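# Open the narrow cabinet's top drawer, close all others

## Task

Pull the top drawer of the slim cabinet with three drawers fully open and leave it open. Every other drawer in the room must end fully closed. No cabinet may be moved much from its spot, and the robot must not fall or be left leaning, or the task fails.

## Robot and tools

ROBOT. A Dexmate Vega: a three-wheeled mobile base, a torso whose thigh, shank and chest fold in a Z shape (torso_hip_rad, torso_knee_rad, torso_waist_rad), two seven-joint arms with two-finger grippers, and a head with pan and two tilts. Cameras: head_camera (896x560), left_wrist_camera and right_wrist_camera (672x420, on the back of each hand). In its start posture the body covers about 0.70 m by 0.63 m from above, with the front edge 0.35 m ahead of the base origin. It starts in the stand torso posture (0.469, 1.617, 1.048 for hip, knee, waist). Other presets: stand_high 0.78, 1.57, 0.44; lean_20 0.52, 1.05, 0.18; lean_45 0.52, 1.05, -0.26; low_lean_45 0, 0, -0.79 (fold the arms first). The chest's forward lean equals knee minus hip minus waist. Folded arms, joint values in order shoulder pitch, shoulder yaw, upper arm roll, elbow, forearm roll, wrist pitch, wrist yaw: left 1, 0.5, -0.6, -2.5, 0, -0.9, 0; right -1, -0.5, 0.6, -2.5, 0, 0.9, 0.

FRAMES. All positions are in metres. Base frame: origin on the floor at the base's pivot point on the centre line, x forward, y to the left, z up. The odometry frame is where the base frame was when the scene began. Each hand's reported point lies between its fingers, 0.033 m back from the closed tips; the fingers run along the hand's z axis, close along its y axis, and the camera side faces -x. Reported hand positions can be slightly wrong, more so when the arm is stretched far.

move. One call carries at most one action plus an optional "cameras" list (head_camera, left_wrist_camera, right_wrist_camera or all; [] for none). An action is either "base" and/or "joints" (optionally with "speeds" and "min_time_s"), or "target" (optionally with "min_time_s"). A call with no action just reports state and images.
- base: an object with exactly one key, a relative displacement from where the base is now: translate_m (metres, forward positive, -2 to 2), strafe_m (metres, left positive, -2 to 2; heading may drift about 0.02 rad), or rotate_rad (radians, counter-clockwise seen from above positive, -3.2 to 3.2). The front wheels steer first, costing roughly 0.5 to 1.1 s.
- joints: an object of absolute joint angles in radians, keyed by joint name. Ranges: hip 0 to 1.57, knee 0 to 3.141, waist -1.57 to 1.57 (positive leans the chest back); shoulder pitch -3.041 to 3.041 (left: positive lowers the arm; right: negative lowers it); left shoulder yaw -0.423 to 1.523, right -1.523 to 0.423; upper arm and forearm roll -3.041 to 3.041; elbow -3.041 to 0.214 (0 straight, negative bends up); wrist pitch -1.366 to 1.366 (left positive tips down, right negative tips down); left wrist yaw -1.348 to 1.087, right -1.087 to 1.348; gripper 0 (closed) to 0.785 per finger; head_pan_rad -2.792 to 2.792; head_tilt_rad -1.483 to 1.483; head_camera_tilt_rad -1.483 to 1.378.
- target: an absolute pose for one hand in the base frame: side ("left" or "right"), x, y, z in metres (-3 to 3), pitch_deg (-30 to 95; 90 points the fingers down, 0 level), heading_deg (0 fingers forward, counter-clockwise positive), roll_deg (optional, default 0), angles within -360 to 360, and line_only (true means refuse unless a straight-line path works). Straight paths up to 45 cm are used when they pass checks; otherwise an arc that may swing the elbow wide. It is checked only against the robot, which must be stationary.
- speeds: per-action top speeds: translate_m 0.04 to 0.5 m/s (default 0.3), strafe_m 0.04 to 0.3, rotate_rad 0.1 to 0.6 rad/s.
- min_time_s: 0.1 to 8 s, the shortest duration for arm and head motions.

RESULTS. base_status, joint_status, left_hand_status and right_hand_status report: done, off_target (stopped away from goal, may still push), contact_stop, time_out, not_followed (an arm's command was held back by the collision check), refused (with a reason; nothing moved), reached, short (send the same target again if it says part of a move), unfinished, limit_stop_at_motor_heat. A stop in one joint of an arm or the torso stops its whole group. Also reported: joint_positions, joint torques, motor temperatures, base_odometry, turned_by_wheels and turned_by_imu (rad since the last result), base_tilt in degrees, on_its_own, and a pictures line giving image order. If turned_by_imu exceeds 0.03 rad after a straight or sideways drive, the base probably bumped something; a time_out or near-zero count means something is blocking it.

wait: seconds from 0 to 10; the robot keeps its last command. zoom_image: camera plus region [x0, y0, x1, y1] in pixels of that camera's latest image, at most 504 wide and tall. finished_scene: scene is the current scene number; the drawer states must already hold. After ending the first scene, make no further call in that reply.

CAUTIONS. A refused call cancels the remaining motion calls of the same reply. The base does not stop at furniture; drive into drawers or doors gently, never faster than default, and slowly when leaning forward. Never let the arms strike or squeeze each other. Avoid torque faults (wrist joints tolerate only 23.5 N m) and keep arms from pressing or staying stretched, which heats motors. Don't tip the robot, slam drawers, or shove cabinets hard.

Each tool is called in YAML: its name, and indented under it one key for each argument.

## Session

move:
  joints: {"head_camera_tilt_rad": 0.3}
  cameras: ["head_camera"]

move:
  joints: {"head_pan_rad": 2.5}
  cameras: ["head_camera"]

Scene clock: 0.87 s.
Joint torques (N m): left_arm=[5.52 0.11 -1.47 -2.61 0.05 -1.53 -0.09] | right_arm=[-4.66 -0.49 -0.1 -2 0.09 2.81 0.07]
Motor temperatures (°C): left_arm=[31 31 31 26 40 35 41] | right_arm=[29 27 32 31 36 36 33]
move: done
base_odometry: x=+0.000 y=+0.000 heading=+0.000
turned_by_wheels: +0.000
turned_by_imu: +0.000
base_tilt: forward=+0.1 right=+0.7
base_status: not commanded
joint_positions: torso_hip_rad=+0.469 torso_knee_rad=+1.617 torso_waist_rad=+1.048 left_shoulder_pitch_rad=+2.199 left_shoulder_yaw_rad=+0.008 left_upper_arm_roll_rad=-0.009 left_elbow_rad=-1.083 left_forearm_roll_rad=+0.016 left_wrist_pitch_rad=-0.484 left_wrist_yaw_rad=+0.004 left_gripper_rad=+0.005 right_shoulder_pitch_rad=-2.208 right_shoulder_yaw_rad=+0.017 right_upper_arm_roll_rad=-0.013 right_elbow_rad=-1.119 right_forearm_roll_rad=-0.015 right_wrist_pitch_rad=+0.484 right_wrist_yaw_rad=-0.019 right_gripper_rad=+0.005 head_pan_rad=+0.000 head_tilt_rad=+0.000 head_camera_tilt_rad=+0.300
joint_status: all done
chest: x=-0.0111 y=+0.0000 z=+1.4155 quat_wxyz=(+0.999, +0.000, +0.050, +0.000) (m; base frame)
left_hand: x=+0.1637 y=+0.2372 z=+0.6154 quat_wxyz=(+0.407, +0.009, +0.913, +0.007) pitch_deg=+41.9 heading_deg=+0.4 roll_deg=+1.6 back=up (m; base frame)
right_hand: x=+0.1747 y=-0.2171 z=+0.6263 quat_wxyz=(+0.419, +0.002, +0.908, +0.001) pitch_deg=+40.4 heading_deg=+0.0 roll_deg=+0.2 back=up (m; base frame)
pictures: head_camera

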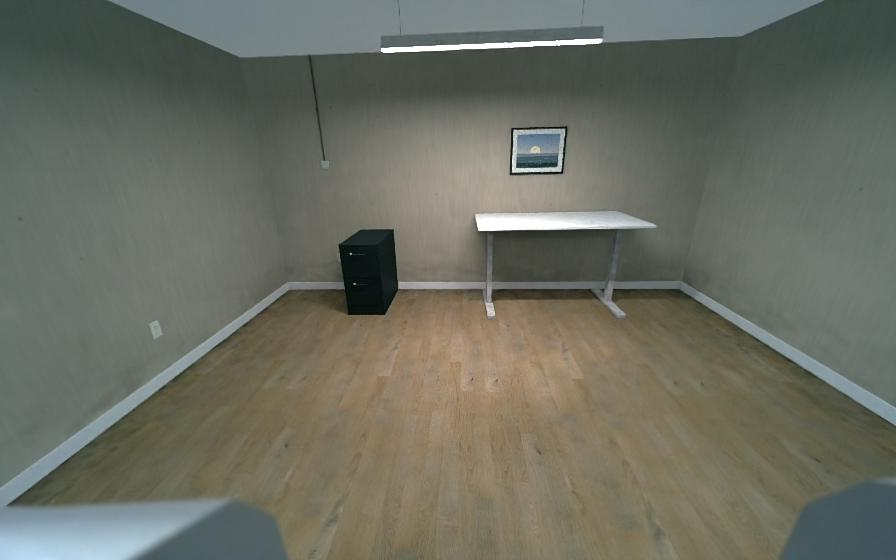

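Scene clock: 3.20 s.
Joint torques (N m): left_arm=[5.42 0.16 -0.26 -3.42 0.24 -2.2 0.17] | right_arm=[-5.56 -0.58 0.27 -1.87 0.05 2.5 -0.08]
move: done
base_odometry: x=+0.000 y=+0.000 heading=+0.000
turned_by_wheels: +0.000
turned_by_imu: +0.000
base_tilt: forward=+0.1 right=+0.7
base_status: not commanded
joint_positions: torso_hip_rad=+0.469 torso_knee_rad=+1.617 torso_waist_rad=+1.048 left_shoulder_pitch_rad=+2.199 left_shoulder_yaw_rad=+0.008 left_upper_arm_roll_rad=-0.009 left_elbow_rad=-1.083 left_forearm_roll_rad=+0.016 left_wrist_pitch_rad=-0.484 left_wrist_yaw_rad=+0.004 left_gripper_rad=+0.005 right_shoulder_pitch_rad=-2.208 right_shoulder_yaw_rad=+0.017 right_upper_arm_roll_rad=-0.013 right_elbow_rad=-1.119 right_forearm_roll_rad=-0.015 right_wrist_pitch_rad=+0.484 right_wrist_yaw_rad=-0.019 right_gripper_rad=+0.005 head_pan_rad=+2.500 head_tilt_rad=+0.000 head_camera_tilt_rad=+0.300
joint_status: all done
chest: x=-0.0111 y=+0.0000 z=+1.4155 quat_wxyz=(+0.999, +0.000, +0.050, +0.000) (m; base frame)
left_hand: x=+0.1637 y=+0.2372 z=+0.6154 quat_wxyz=(+0.407, +0.009, +0.913, +0.007) pitch_deg=+41.9 heading_deg=+0.4 roll_deg=+1.6 back=up (m; base frame)
right_hand: x=+0.1747 y=-0.2171 z=+0.6263 quat_wxyz=(+0.419, +0.002, +0.908, +0.001) pitch_deg=+40.4 heading_deg=+0.0 roll_deg=+0.2 back=up (m; base frame)
pictures: head_camera

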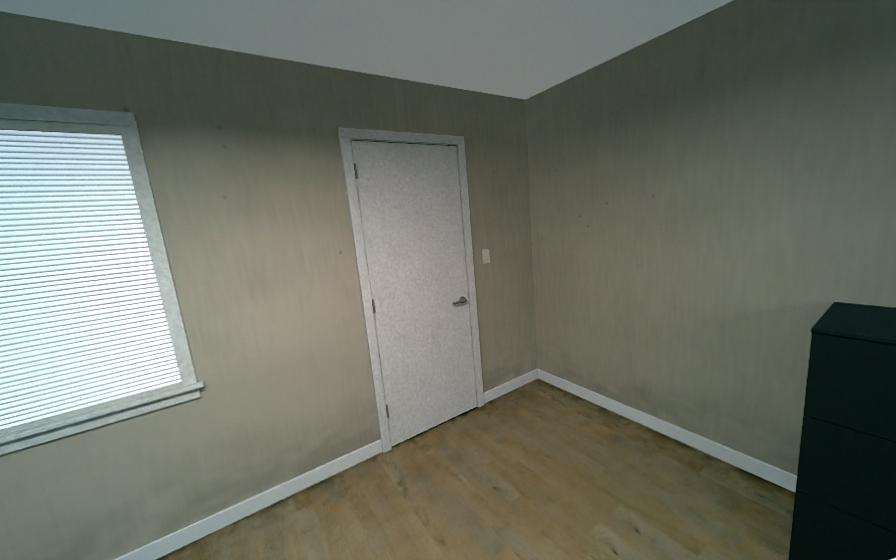

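move:
  base: {"rotate_rad": -1.57}
  joints: {"head_pan_rad": 0, "head_camera_tilt_rad": 0.25, "torso_hip_rad": 0.05, "torso_knee_rad": 0.3, "torso_waist_rad": -0.4, "left_shoulder_pitch_rad": 1.03, "left_shoulder_yaw_rad": -0.37, "left_upper_arm_roll_rad": -0.465, "left_elbow_rad": -1.267, "left_forearm_roll_rad": -1.057, "left_wrist_pitch_rad": 0.296, "left_wrist_yaw_rad": -0.495, "left_gripper_rad": 0.4, "right_shoulder_pitch_rad": -1.03, "right_shoulder_yaw_rad": 0.37, "right_upper_arm_roll_rad": 0.465, "right_elbow_rad": -1.267, "right_forearm_roll_rad": 1.057, "right_wrist_pitch_rad": -0.296, "right_wrist_yaw_rad": 0.495, "right_gripper_rad": 0.4}
  cameras: ["head_camera"]

Scene clock: 10.30 s.
Joint torques (N m): left_arm=[-17.4 -4.14 -1.29 -6.39 -0.6 -0.48 -1.46] | right_arm=[21.89 2.32 1.35 -6.26 0.93 -0.17 2.35]
move: done
base_odometry: x=+0.002 y=+0.001 heading=-1.574
turned_by_wheels: -1.574
turned_by_imu: -1.566
base_tilt: forward=+0.0 right=+0.7
base_status: done
joint_positions: torso_hip_rad=+0.050 torso_knee_rad=+0.300 torso_waist_rad=-0.400 left_shoulder_pitch_rad=+1.030 left_shoulder_yaw_rad=-0.370 left_upper_arm_roll_rad=-0.465 left_elbow_rad=-1.267 left_forearm_roll_rad=-1.057 left_wrist_pitch_rad=+0.296 left_wrist_yaw_rad=-0.495 left_gripper_rad=+0.400 right_shoulder_pitch_rad=-1.031 right_shoulder_yaw_rad=+0.370 right_upper_arm_roll_rad=+0.465 right_elbow_rad=-1.267 right_forearm_roll_rad=+1.057 right_wrist_pitch_rad=-0.296 right_wrist_yaw_rad=+0.495 right_gripper_rad=+0.400 head_pan_rad=+0.000 head_tilt_rad=+0.000 head_camera_tilt_rad=+0.250
joint_status: all done
chest: x=+0.0085 y=+0.0000 z=+0.9903 quat_wxyz=(+0.948, +0.000, +0.319, +0.000) (m; base frame)
left_hand: x=+0.6014 y=+0.2133 z=+0.4413 quat_wxyz=(+0.478, -0.521, +0.521, -0.478) pitch_deg=+4.9 heading_deg=-0.1 roll_deg=+90.0 (m; base frame)
right_hand: x=+0.6012 y=-0.2133 z=+0.4411 quat_wxyz=(+0.478, +0.521, +0.521, +0.478) pitch_deg=+4.9 heading_deg=+0.1 roll_deg=-90.0 (m; base frame)
pictures: head_camera

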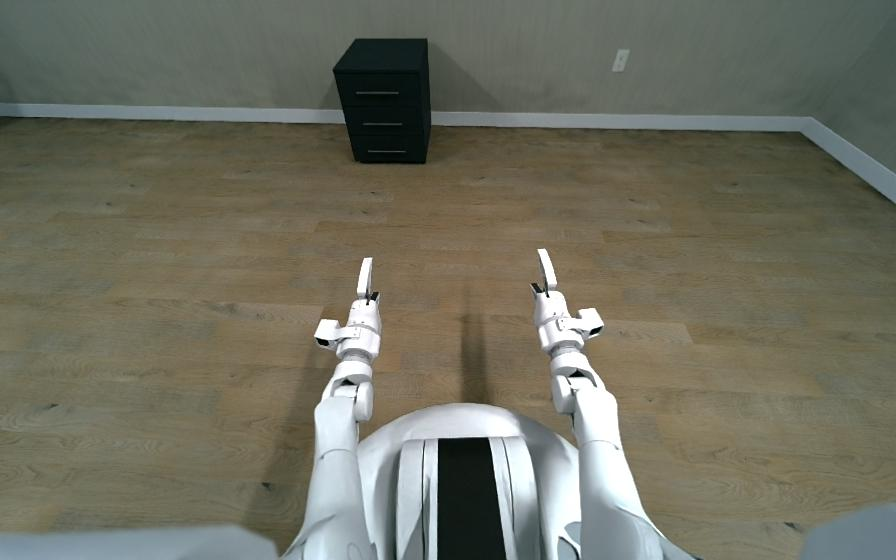

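zoom_image:
  camera: "head_camera"
  region: [310, 20, 460, 180]

Scaled by 3.150 from the camera's 896x560 image, which has a finer 960x600 frame.

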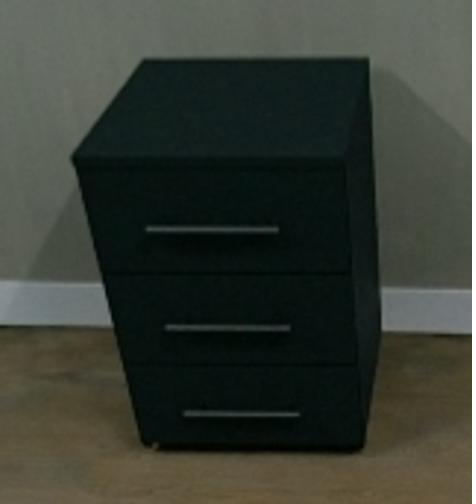

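move:
  base: {"rotate_rad": 0.161}

move:
  base: {"translate_m": 1.05}
  speeds: {"translate_m": 0.45}

move:
  base: {"rotate_rad": -0.191}
  cameras: ["head_camera", "left_wrist_camera"]

Scene clock: 12.57 s.
Joint torques (N m): left_arm=[-15.16 -4.89 0.47 -5.17 -0.79 0.01 -1.39] | right_arm=[21.84 0.92 0.97 -6.1 0.72 -0.51 2.21]
move: done
base_odometry: x=+0.002 y=+0.001 heading=-1.413
turned_by_wheels: +0.161
turned_by_imu: +0.160
base_tilt: forward=+0.1 right=+0.8
base_status: done
joint_positions: torso_hip_rad=+0.050 torso_knee_rad=+0.300 torso_waist_rad=-0.400 left_shoulder_pitch_rad=+1.030 left_shoulder_yaw_rad=-0.370 left_upper_arm_roll_rad=-0.465 left_elbow_rad=-1.267 left_forearm_roll_rad=-1.057 left_wrist_pitch_rad=+0.296 left_wrist_yaw_rad=-0.495 left_gripper_rad=+0.400 right_shoulder_pitch_rad=-1.030 right_shoulder_yaw_rad=+0.370 right_upper_arm_roll_rad=+0.465 right_elbow_rad=-1.267 right_forearm_roll_rad=+1.057 right_wrist_pitch_rad=-0.296 right_wrist_yaw_rad=+0.495 right_gripper_rad=+0.400 head_pan_rad=+0.000 head_tilt_rad=+0.000 head_camera_tilt_rad=+0.250
joint_status: not commanded
chest: x=+0.0085 y=+0.0000 z=+0.9903 quat_wxyz=(+0.948, +0.000, +0.319, +0.000) (m; base frame)
left_hand: x=+0.6014 y=+0.2133 z=+0.4414 quat_wxyz=(+0.478, -0.521, +0.521, -0.479) pitch_deg=+4.9 heading_deg=-0.1 roll_deg=+90.0 (m; base frame)
right_hand: x=+0.6012 y=-0.2134 z=+0.4412 quat_wxyz=(+0.478, +0.521, +0.521, +0.479) pitch_deg=+4.9 heading_deg=+0.1 roll_deg=-90.0 (m; base frame)
pictures: none

Scene clock: 17.20 s.
Joint torques (N m): left_arm=[-14.98 -4.07 -0.02 -5.18 -0.7 0.21 -1.39] | right_arm=[20.87 3.03 1.04 -6.56 0.94 -0.35 2.26]
move: done
base_odometry: x=+0.167 y=-1.036 heading=-1.414
turned_by_wheels: -0.001
turned_by_imu: -0.003
base_tilt: forward=+0.1 right=+0.8
base_status: done
joint_positions: torso_hip_rad=+0.050 torso_knee_rad=+0.300 torso_waist_rad=-0.400 left_shoulder_pitch_rad=+1.030 left_shoulder_yaw_rad=-0.370 left_upper_arm_roll_rad=-0.465 left_elbow_rad=-1.267 left_forearm_roll_rad=-1.057 left_wrist_pitch_rad=+0.296 left_wrist_yaw_rad=-0.495 left_gripper_rad=+0.400 right_shoulder_pitch_rad=-1.030 right_shoulder_yaw_rad=+0.370 right_upper_arm_roll_rad=+0.465 right_elbow_rad=-1.267 right_forearm_roll_rad=+1.057 right_wrist_pitch_rad=-0.296 right_wrist_yaw_rad=+0.495 right_gripper_rad=+0.400 head_pan_rad=+0.000 head_tilt_rad=+0.000 head_camera_tilt_rad=+0.250
joint_status: not commanded
chest: x=+0.0086 y=+0.0000 z=+0.9903 quat_wxyz=(+0.948, +0.000, +0.319, +0.000) (m; base frame)
left_hand: x=+0.6014 y=+0.2133 z=+0.4414 quat_wxyz=(+0.478, -0.521, +0.521, -0.479) pitch_deg=+4.9 heading_deg=-0.1 roll_deg=+90.0 (m; base frame)
right_hand: x=+0.6012 y=-0.2134 z=+0.4412 quat_wxyz=(+0.478, +0.521, +0.521, +0.479) pitch_deg=+4.9 heading_deg=+0.1 roll_deg=-90.0 (m; base frame)
pictures: none

Scene clock: 18.90 s.
Joint torques (N m): left_arm=[-13.9 -3.82 0.26 -7.16 -0.76 -0.55 -1.03] | right_arm=[20.32 1.71 0.49 -6.42 0.68 -0.48 2.25]
move: done
base_odometry: x=+0.167 y=-1.036 heading=-1.605
turned_by_wheels: -0.191
turned_by_imu: -0.191
base_tilt: forward=+0.0 right=+0.7
base_status: done
joint_positions: torso_hip_rad=+0.050 torso_knee_rad=+0.300 torso_waist_rad=-0.400 left_shoulder_pitch_rad=+1.030 left_shoulder_yaw_rad=-0.370 left_upper_arm_roll_rad=-0.465 left_elbow_rad=-1.267 left_forearm_roll_rad=-1.057 left_wrist_pitch_rad=+0.296 left_wrist_yaw_rad=-0.495 left_gripper_rad=+0.400 right_shoulder_pitch_rad=-1.030 right_shoulder_yaw_rad=+0.370 right_upper_arm_roll_rad=+0.465 right_elbow_rad=-1.267 right_forearm_roll_rad=+1.057 right_wrist_pitch_rad=-0.296 right_wrist_yaw_rad=+0.495 right_gripper_rad=+0.400 head_pan_rad=+0.000 head_tilt_rad=+0.000 head_camera_tilt_rad=+0.250
joint_status: not commanded
chest: x=+0.0086 y=+0.0000 z=+0.9903 quat_wxyz=(+0.948, +0.000, +0.319, +0.000) (m; base frame)
left_hand: x=+0.6014 y=+0.2133 z=+0.4414 quat_wxyz=(+0.478, -0.521, +0.521, -0.479) pitch_deg=+4.9 heading_deg=-0.1 roll_deg=+90.0 (m; base frame)
right_hand: x=+0.6012 y=-0.2134 z=+0.4412 quat_wxyz=(+0.478, +0.521, +0.521, +0.479) pitch_deg=+4.9 heading_deg=+0.1 roll_deg=-90.0 (m; base frame)
pictures: head_camera, left_wrist_camera

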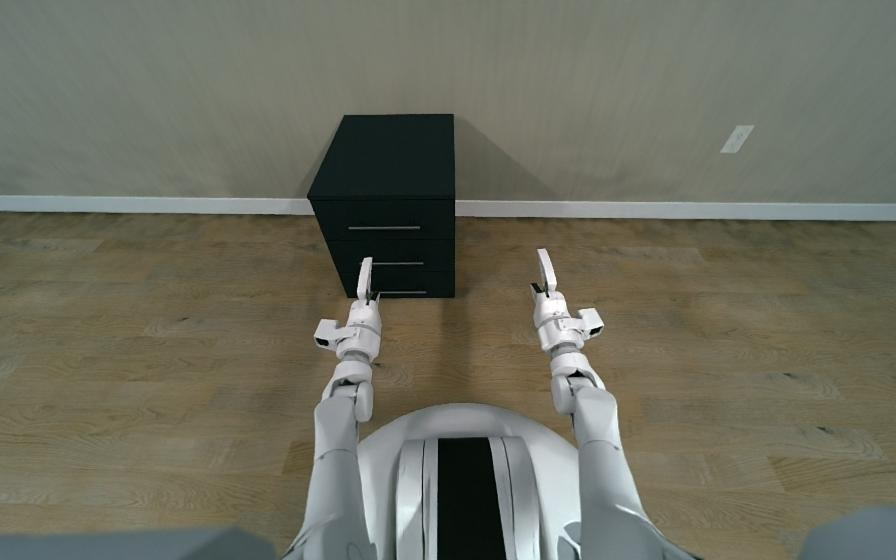

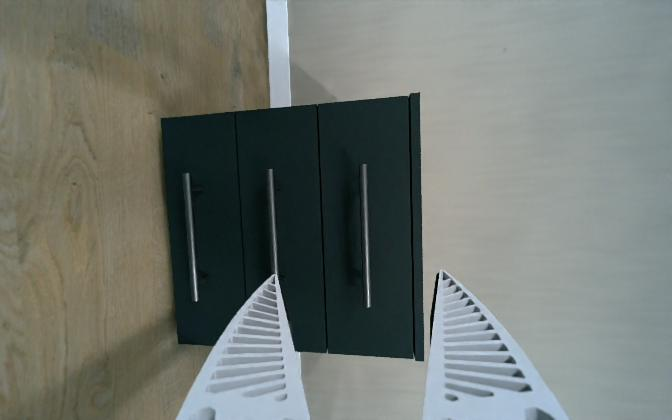

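move:
  base: {"translate_m": 0.216}
  cameras: ["left_wrist_camera"]

move:
  target: {"side": "left", "x": 0.615, "y": 0.2133, "z": 0.435, "pitch_deg": 5, "heading_deg": 0, "roll_deg": 90}
  cameras: ["head_camera", "left_wrist_camera"]

Scene clock: 21.60 s.
Joint torques (N m): left_arm=[-13.88 -1.94 1.18 -5.47 -0.54 0.17 -1.26] | right_arm=[19.6 1.55 0.57 -6.26 0.82 0.7 2.39]
move: done
base_odometry: x=+0.160 y=-1.252 heading=-1.606
turned_by_wheels: -0.001
turned_by_imu: -0.001
base_tilt: forward=+0.1 right=+0.8
base_status: done
joint_positions: torso_hip_rad=+0.050 torso_knee_rad=+0.300 torso_waist_rad=-0.400 left_shoulder_pitch_rad=+1.030 left_shoulder_yaw_rad=-0.370 left_upper_arm_roll_rad=-0.465 left_elbow_rad=-1.267 left_forearm_roll_rad=-1.057 left_wrist_pitch_rad=+0.296 left_wrist_yaw_rad=-0.495 left_gripper_rad=+0.400 right_shoulder_pitch_rad=-1.030 right_shoulder_yaw_rad=+0.370 right_upper_arm_roll_rad=+0.465 right_elbow_rad=-1.267 right_forearm_roll_rad=+1.057 right_wrist_pitch_rad=-0.296 right_wrist_yaw_rad=+0.495 right_gripper_rad=+0.400 head_pan_rad=+0.000 head_tilt_rad=+0.000 head_camera_tilt_rad=+0.250
joint_status: not commanded
chest: x=+0.0086 y=+0.0000 z=+0.9903 quat_wxyz=(+0.948, +0.000, +0.319, +0.000) (m; base frame)
left_hand: x=+0.6015 y=+0.2133 z=+0.4414 quat_wxyz=(+0.478, -0.521, +0.521, -0.479) pitch_deg=+4.9 heading_deg=-0.1 roll_deg=+90.0 (m; base frame)
right_hand: x=+0.6012 y=-0.2134 z=+0.4412 quat_wxyz=(+0.478, +0.521, +0.521, +0.479) pitch_deg=+4.9 heading_deg=+0.1 roll_deg=-90.0 (m; base frame)
pictures: left_wrist_camera

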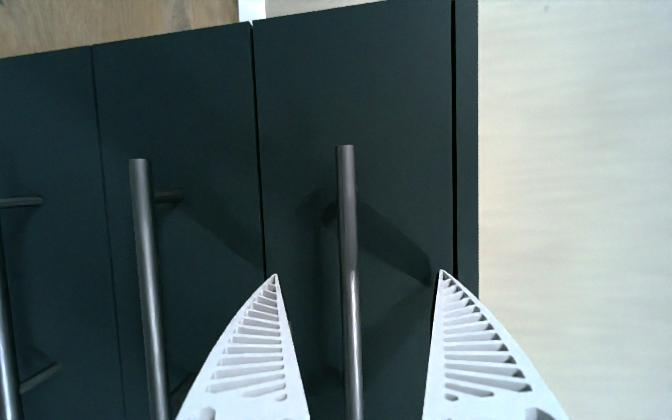

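Scene clock: 23.20 s.
Joint torques (N m): left_arm=[-34.23 0.35 4.5 -5.09 0.65 0.31 0.51] | right_arm=[22.08 0.57 0.12 -6.47 0.77 0.4 1.98]
move: done
base_odometry: x=+0.160 y=-1.252 heading=-1.606
turned_by_wheels: +0.000
turned_by_imu: +0.001
base_tilt: forward=+0.0 right=+0.8
base_status: not commanded
joint_positions: torso_hip_rad=+0.050 torso_knee_rad=+0.300 torso_waist_rad=-0.400 left_shoulder_pitch_rad=+0.979 left_shoulder_yaw_rad=-0.351 left_upper_arm_roll_rad=-0.474 left_elbow_rad=-1.187 left_forearm_roll_rad=-1.051 left_wrist_pitch_rad=+0.273 left_wrist_yaw_rad=-0.513 left_gripper_rad=+0.400 right_shoulder_pitch_rad=-1.030 right_shoulder_yaw_rad=+0.370 right_upper_arm_roll_rad=+0.465 right_elbow_rad=-1.267 right_forearm_roll_rad=+1.057 right_wrist_pitch_rad=-0.296 right_wrist_yaw_rad=+0.495 right_gripper_rad=+0.400 head_pan_rad=+0.000 head_tilt_rad=+0.000 head_camera_tilt_rad=+0.250
joint_status: not commanded
chest: x=+0.0085 y=+0.0000 z=+0.9903 quat_wxyz=(+0.948, +0.000, +0.319, +0.000) (m; base frame)
left_hand: x=+0.6139 y=+0.2133 z=+0.4349 quat_wxyz=(+0.478, -0.522, +0.521, -0.478) pitch_deg=+5.0 heading_deg=+0.0 roll_deg=+90.0 (m; base frame)
left_hand_status: reached (straight line, planned for 0.6 s): 1 mm and 0.0 deg off.
right_hand: x=+0.6012 y=-0.2134 z=+0.4413 quat_wxyz=(+0.478, +0.521, +0.521, +0.479) pitch_deg=+4.9 heading_deg=+0.1 roll_deg=-90.0 (m; base frame)
pictures: head_camera, left_wrist_camera

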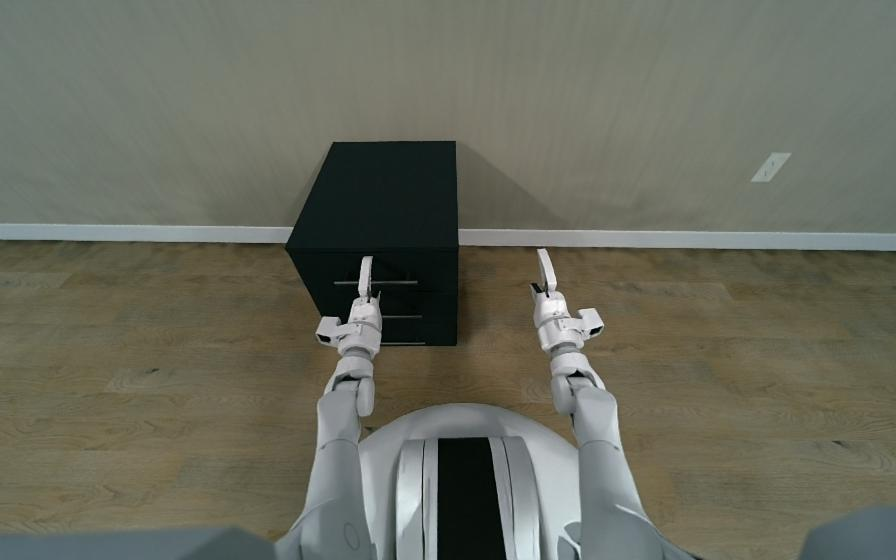

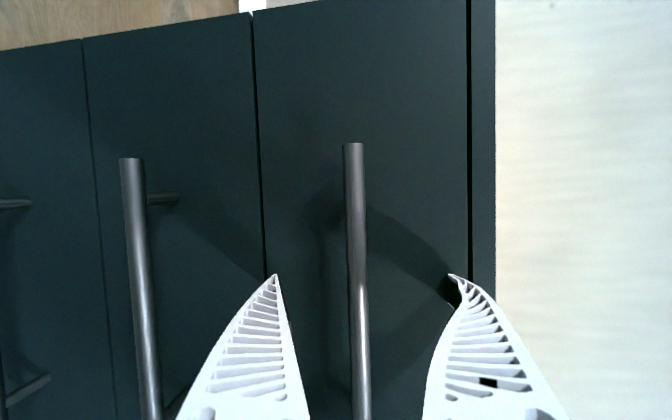

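move:
  joints: {"left_gripper_rad": 0.0}
  cameras: ["left_wrist_camera"]

move:
  base: {"translate_m": -0.33}
  speeds: {"translate_m": 0.1}
  cameras: ["head_camera", "left_wrist_camera"]

Scene clock: 24.57 s.
Joint torques (N m): left_arm=[-14.85 0.95 3.77 -4.02 -0.2 0.5 -0.53] | right_arm=[20.22 2.09 0.69 -6.22 0.95 0.31 1.96]
move: done
base_odometry: x=+0.160 y=-1.252 heading=-1.606
turned_by_wheels: +0.000
turned_by_imu: +0.000
base_tilt: forward=+0.1 right=+0.8
base_status: not commanded
joint_positions: torso_hip_rad=+0.050 torso_knee_rad=+0.300 torso_waist_rad=-0.400 left_shoulder_pitch_rad=+0.976 left_shoulder_yaw_rad=-0.350 left_upper_arm_roll_rad=-0.475 left_elbow_rad=-1.184 left_forearm_roll_rad=-1.050 left_wrist_pitch_rad=+0.272 left_wrist_yaw_rad=-0.513 left_gripper_rad=+0.000 right_shoulder_pitch_rad=-1.030 right_shoulder_yaw_rad=+0.370 right_upper_arm_roll_rad=+0.465 right_elbow_rad=-1.267 right_forearm_roll_rad=+1.057 right_wrist_pitch_rad=-0.296 right_wrist_yaw_rad=+0.495 right_gripper_rad=+0.400 head_pan_rad=+0.000 head_tilt_rad=+0.000 head_camera_tilt_rad=+0.250
joint_status: all done
chest: x=+0.0085 y=+0.0000 z=+0.9903 quat_wxyz=(+0.948, +0.000, +0.319, +0.000) (m; base frame)
left_hand: x=+0.6149 y=+0.2133 z=+0.4350 quat_wxyz=(+0.478, -0.521, +0.521, -0.478) pitch_deg=+5.0 heading_deg=+0.0 roll_deg=+90.0 (m; base frame)
right_hand: x=+0.6012 y=-0.2134 z=+0.4413 quat_wxyz=(+0.478, +0.521, +0.521, +0.479) pitch_deg=+4.9 heading_deg=+0.1 roll_deg=-90.0 (m; base frame)
pictures: left_wrist_camera

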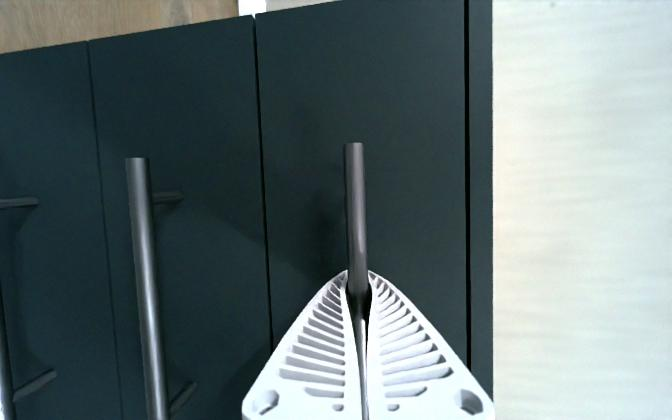

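Scene clock: 28.73 s.
Joint torques (N m): left_arm=[-10.8 -6.45 7.55 -3.72 0.99 3.6 -1.17] | right_arm=[19.76 3.33 0.13 -5.64 0.87 -0.29 2.14]
move: done
base_odometry: x=+0.171 y=-0.922 heading=-1.607
turned_by_wheels: -0.001
turned_by_imu: +0.000
base_tilt: forward=+0.0 right=+0.8
base_status: done
joint_positions: torso_hip_rad=+0.050 torso_knee_rad=+0.300 torso_waist_rad=-0.400 left_shoulder_pitch_rad=+0.976 left_shoulder_yaw_rad=-0.350 left_upper_arm_roll_rad=-0.475 left_elbow_rad=-1.184 left_forearm_roll_rad=-1.050 left_wrist_pitch_rad=+0.271 left_wrist_yaw_rad=-0.513 left_gripper_rad=+0.000 right_shoulder_pitch_rad=-1.030 right_shoulder_yaw_rad=+0.370 right_upper_arm_roll_rad=+0.465 right_elbow_rad=-1.267 right_forearm_roll_rad=+1.057 right_wrist_pitch_rad=-0.296 right_wrist_yaw_rad=+0.495 right_gripper_rad=+0.400 head_pan_rad=+0.000 head_tilt_rad=+0.000 head_camera_tilt_rad=+0.250
joint_status: not commanded
chest: x=+0.0085 y=+0.0000 z=+0.9903 quat_wxyz=(+0.948, +0.000, +0.319, +0.000) (m; base frame)
left_hand: x=+0.6149 y=+0.2140 z=+0.4350 quat_wxyz=(+0.478, -0.522, +0.521, -0.477) pitch_deg=+5.0 heading_deg=+0.1 roll_deg=-90.0 (m; base frame)
right_hand: x=+0.6012 y=-0.2134 z=+0.4412 quat_wxyz=(+0.478, +0.521, +0.521, +0.479) pitch_deg=+4.9 heading_deg=+0.1 roll_deg=-90.0 (m; base frame)
pictures: head_camera, left_wrist_camera

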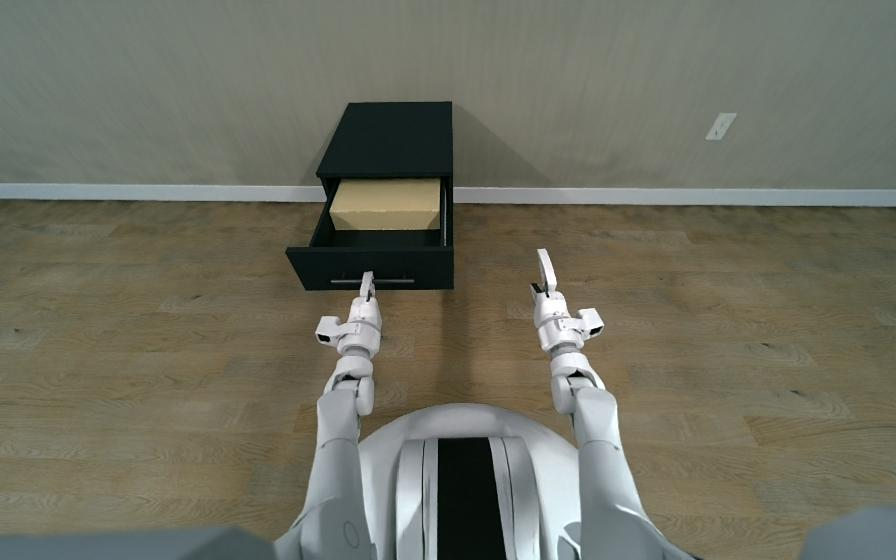

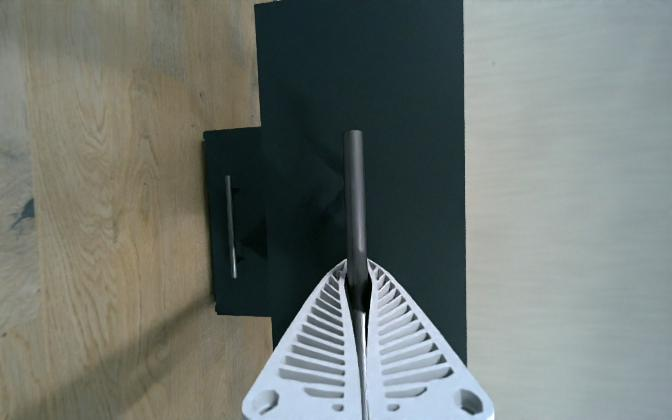

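move:
  base: {"translate_m": -0.085}
  speeds: {"translate_m": 0.06}
  cameras: ["head_camera", "left_wrist_camera"]

zoom_image:
  camera: "head_camera"
  region: [270, 80, 470, 300]

Scene clock: 31.13 s.
Joint torques (N m): left_arm=[-9.53 -6.94 4.7 -5.25 -0.51 0.37 -0.86] | right_arm=[20.46 2.38 0.75 -5.89 0.92 0.32 2.04]
move: done
base_odometry: x=+0.175 y=-0.837 heading=-1.608
turned_by_wheels: -0.001
turned_by_imu: -0.001
base_tilt: forward=+0.0 right=+0.7
base_status: done
joint_positions: torso_hip_rad=+0.050 torso_knee_rad=+0.300 torso_waist_rad=-0.400 left_shoulder_pitch_rad=+0.976 left_shoulder_yaw_rad=-0.350 left_upper_arm_roll_rad=-0.475 left_elbow_rad=-1.184 left_forearm_roll_rad=-1.050 left_wrist_pitch_rad=+0.272 left_wrist_yaw_rad=-0.513 left_gripper_rad=+0.000 right_shoulder_pitch_rad=-1.030 right_shoulder_yaw_rad=+0.370 right_upper_arm_roll_rad=+0.465 right_elbow_rad=-1.267 right_forearm_roll_rad=+1.057 right_wrist_pitch_rad=-0.296 right_wrist_yaw_rad=+0.495 right_gripper_rad=+0.400 head_pan_rad=+0.000 head_tilt_rad=+0.000 head_camera_tilt_rad=+0.250
joint_status: not commanded
chest: x=+0.0085 y=+0.0000 z=+0.9903 quat_wxyz=(+0.948, +0.000, +0.319, +0.000) (m; base frame)
left_hand: x=+0.6150 y=+0.2135 z=+0.4350 quat_wxyz=(+0.478, -0.521, +0.521, -0.478) pitch_deg=+5.0 heading_deg=+0.0 roll_deg=-90.0 (m; base frame)
right_hand: x=+0.6012 y=-0.2134 z=+0.4412 quat_wxyz=(+0.478, +0.521, +0.521, +0.479) pitch_deg=+4.9 heading_deg=+0.1 roll_deg=-90.0 (m; base frame)
pictures: head_camera, left_wrist_camera

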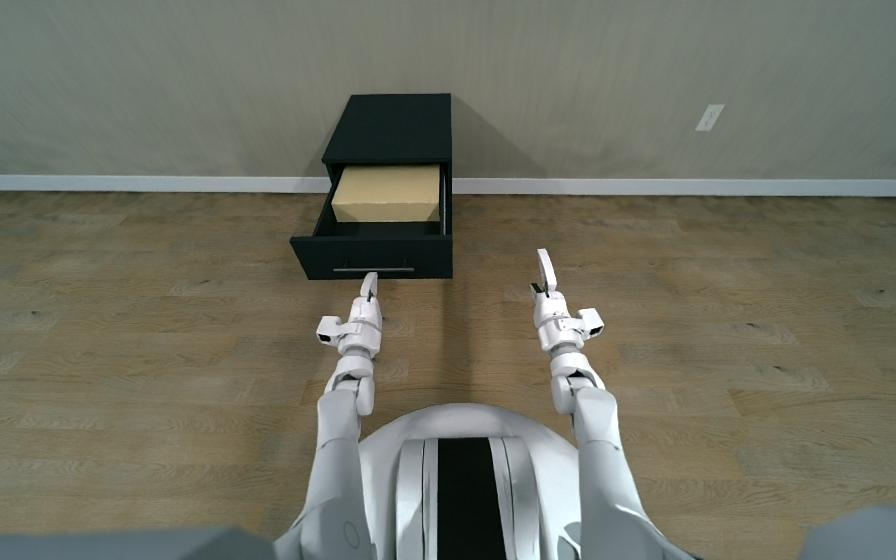

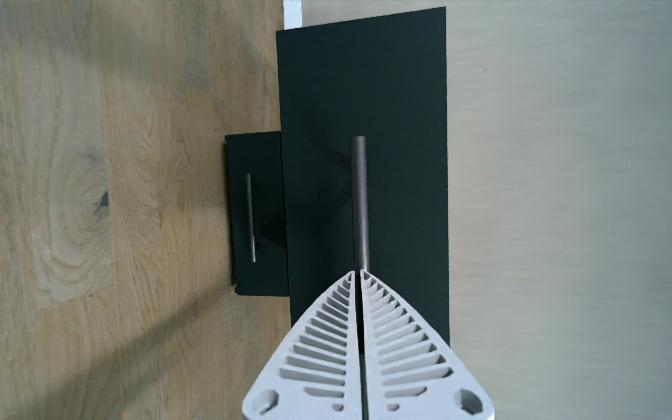

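Scaled by 2.291 from the camera's 896x560 image, which has a finer 960x600 frame.

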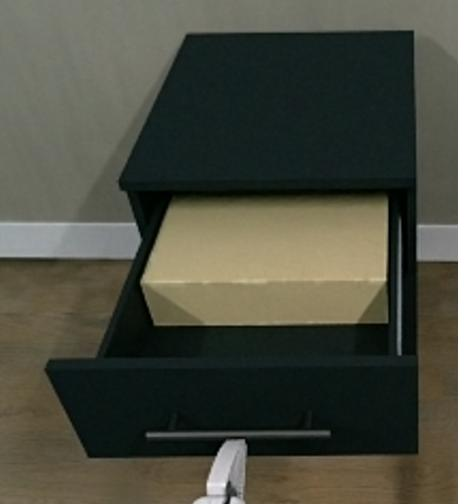

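finished_scene:
  scene: 3

The scene is finished: the task was done.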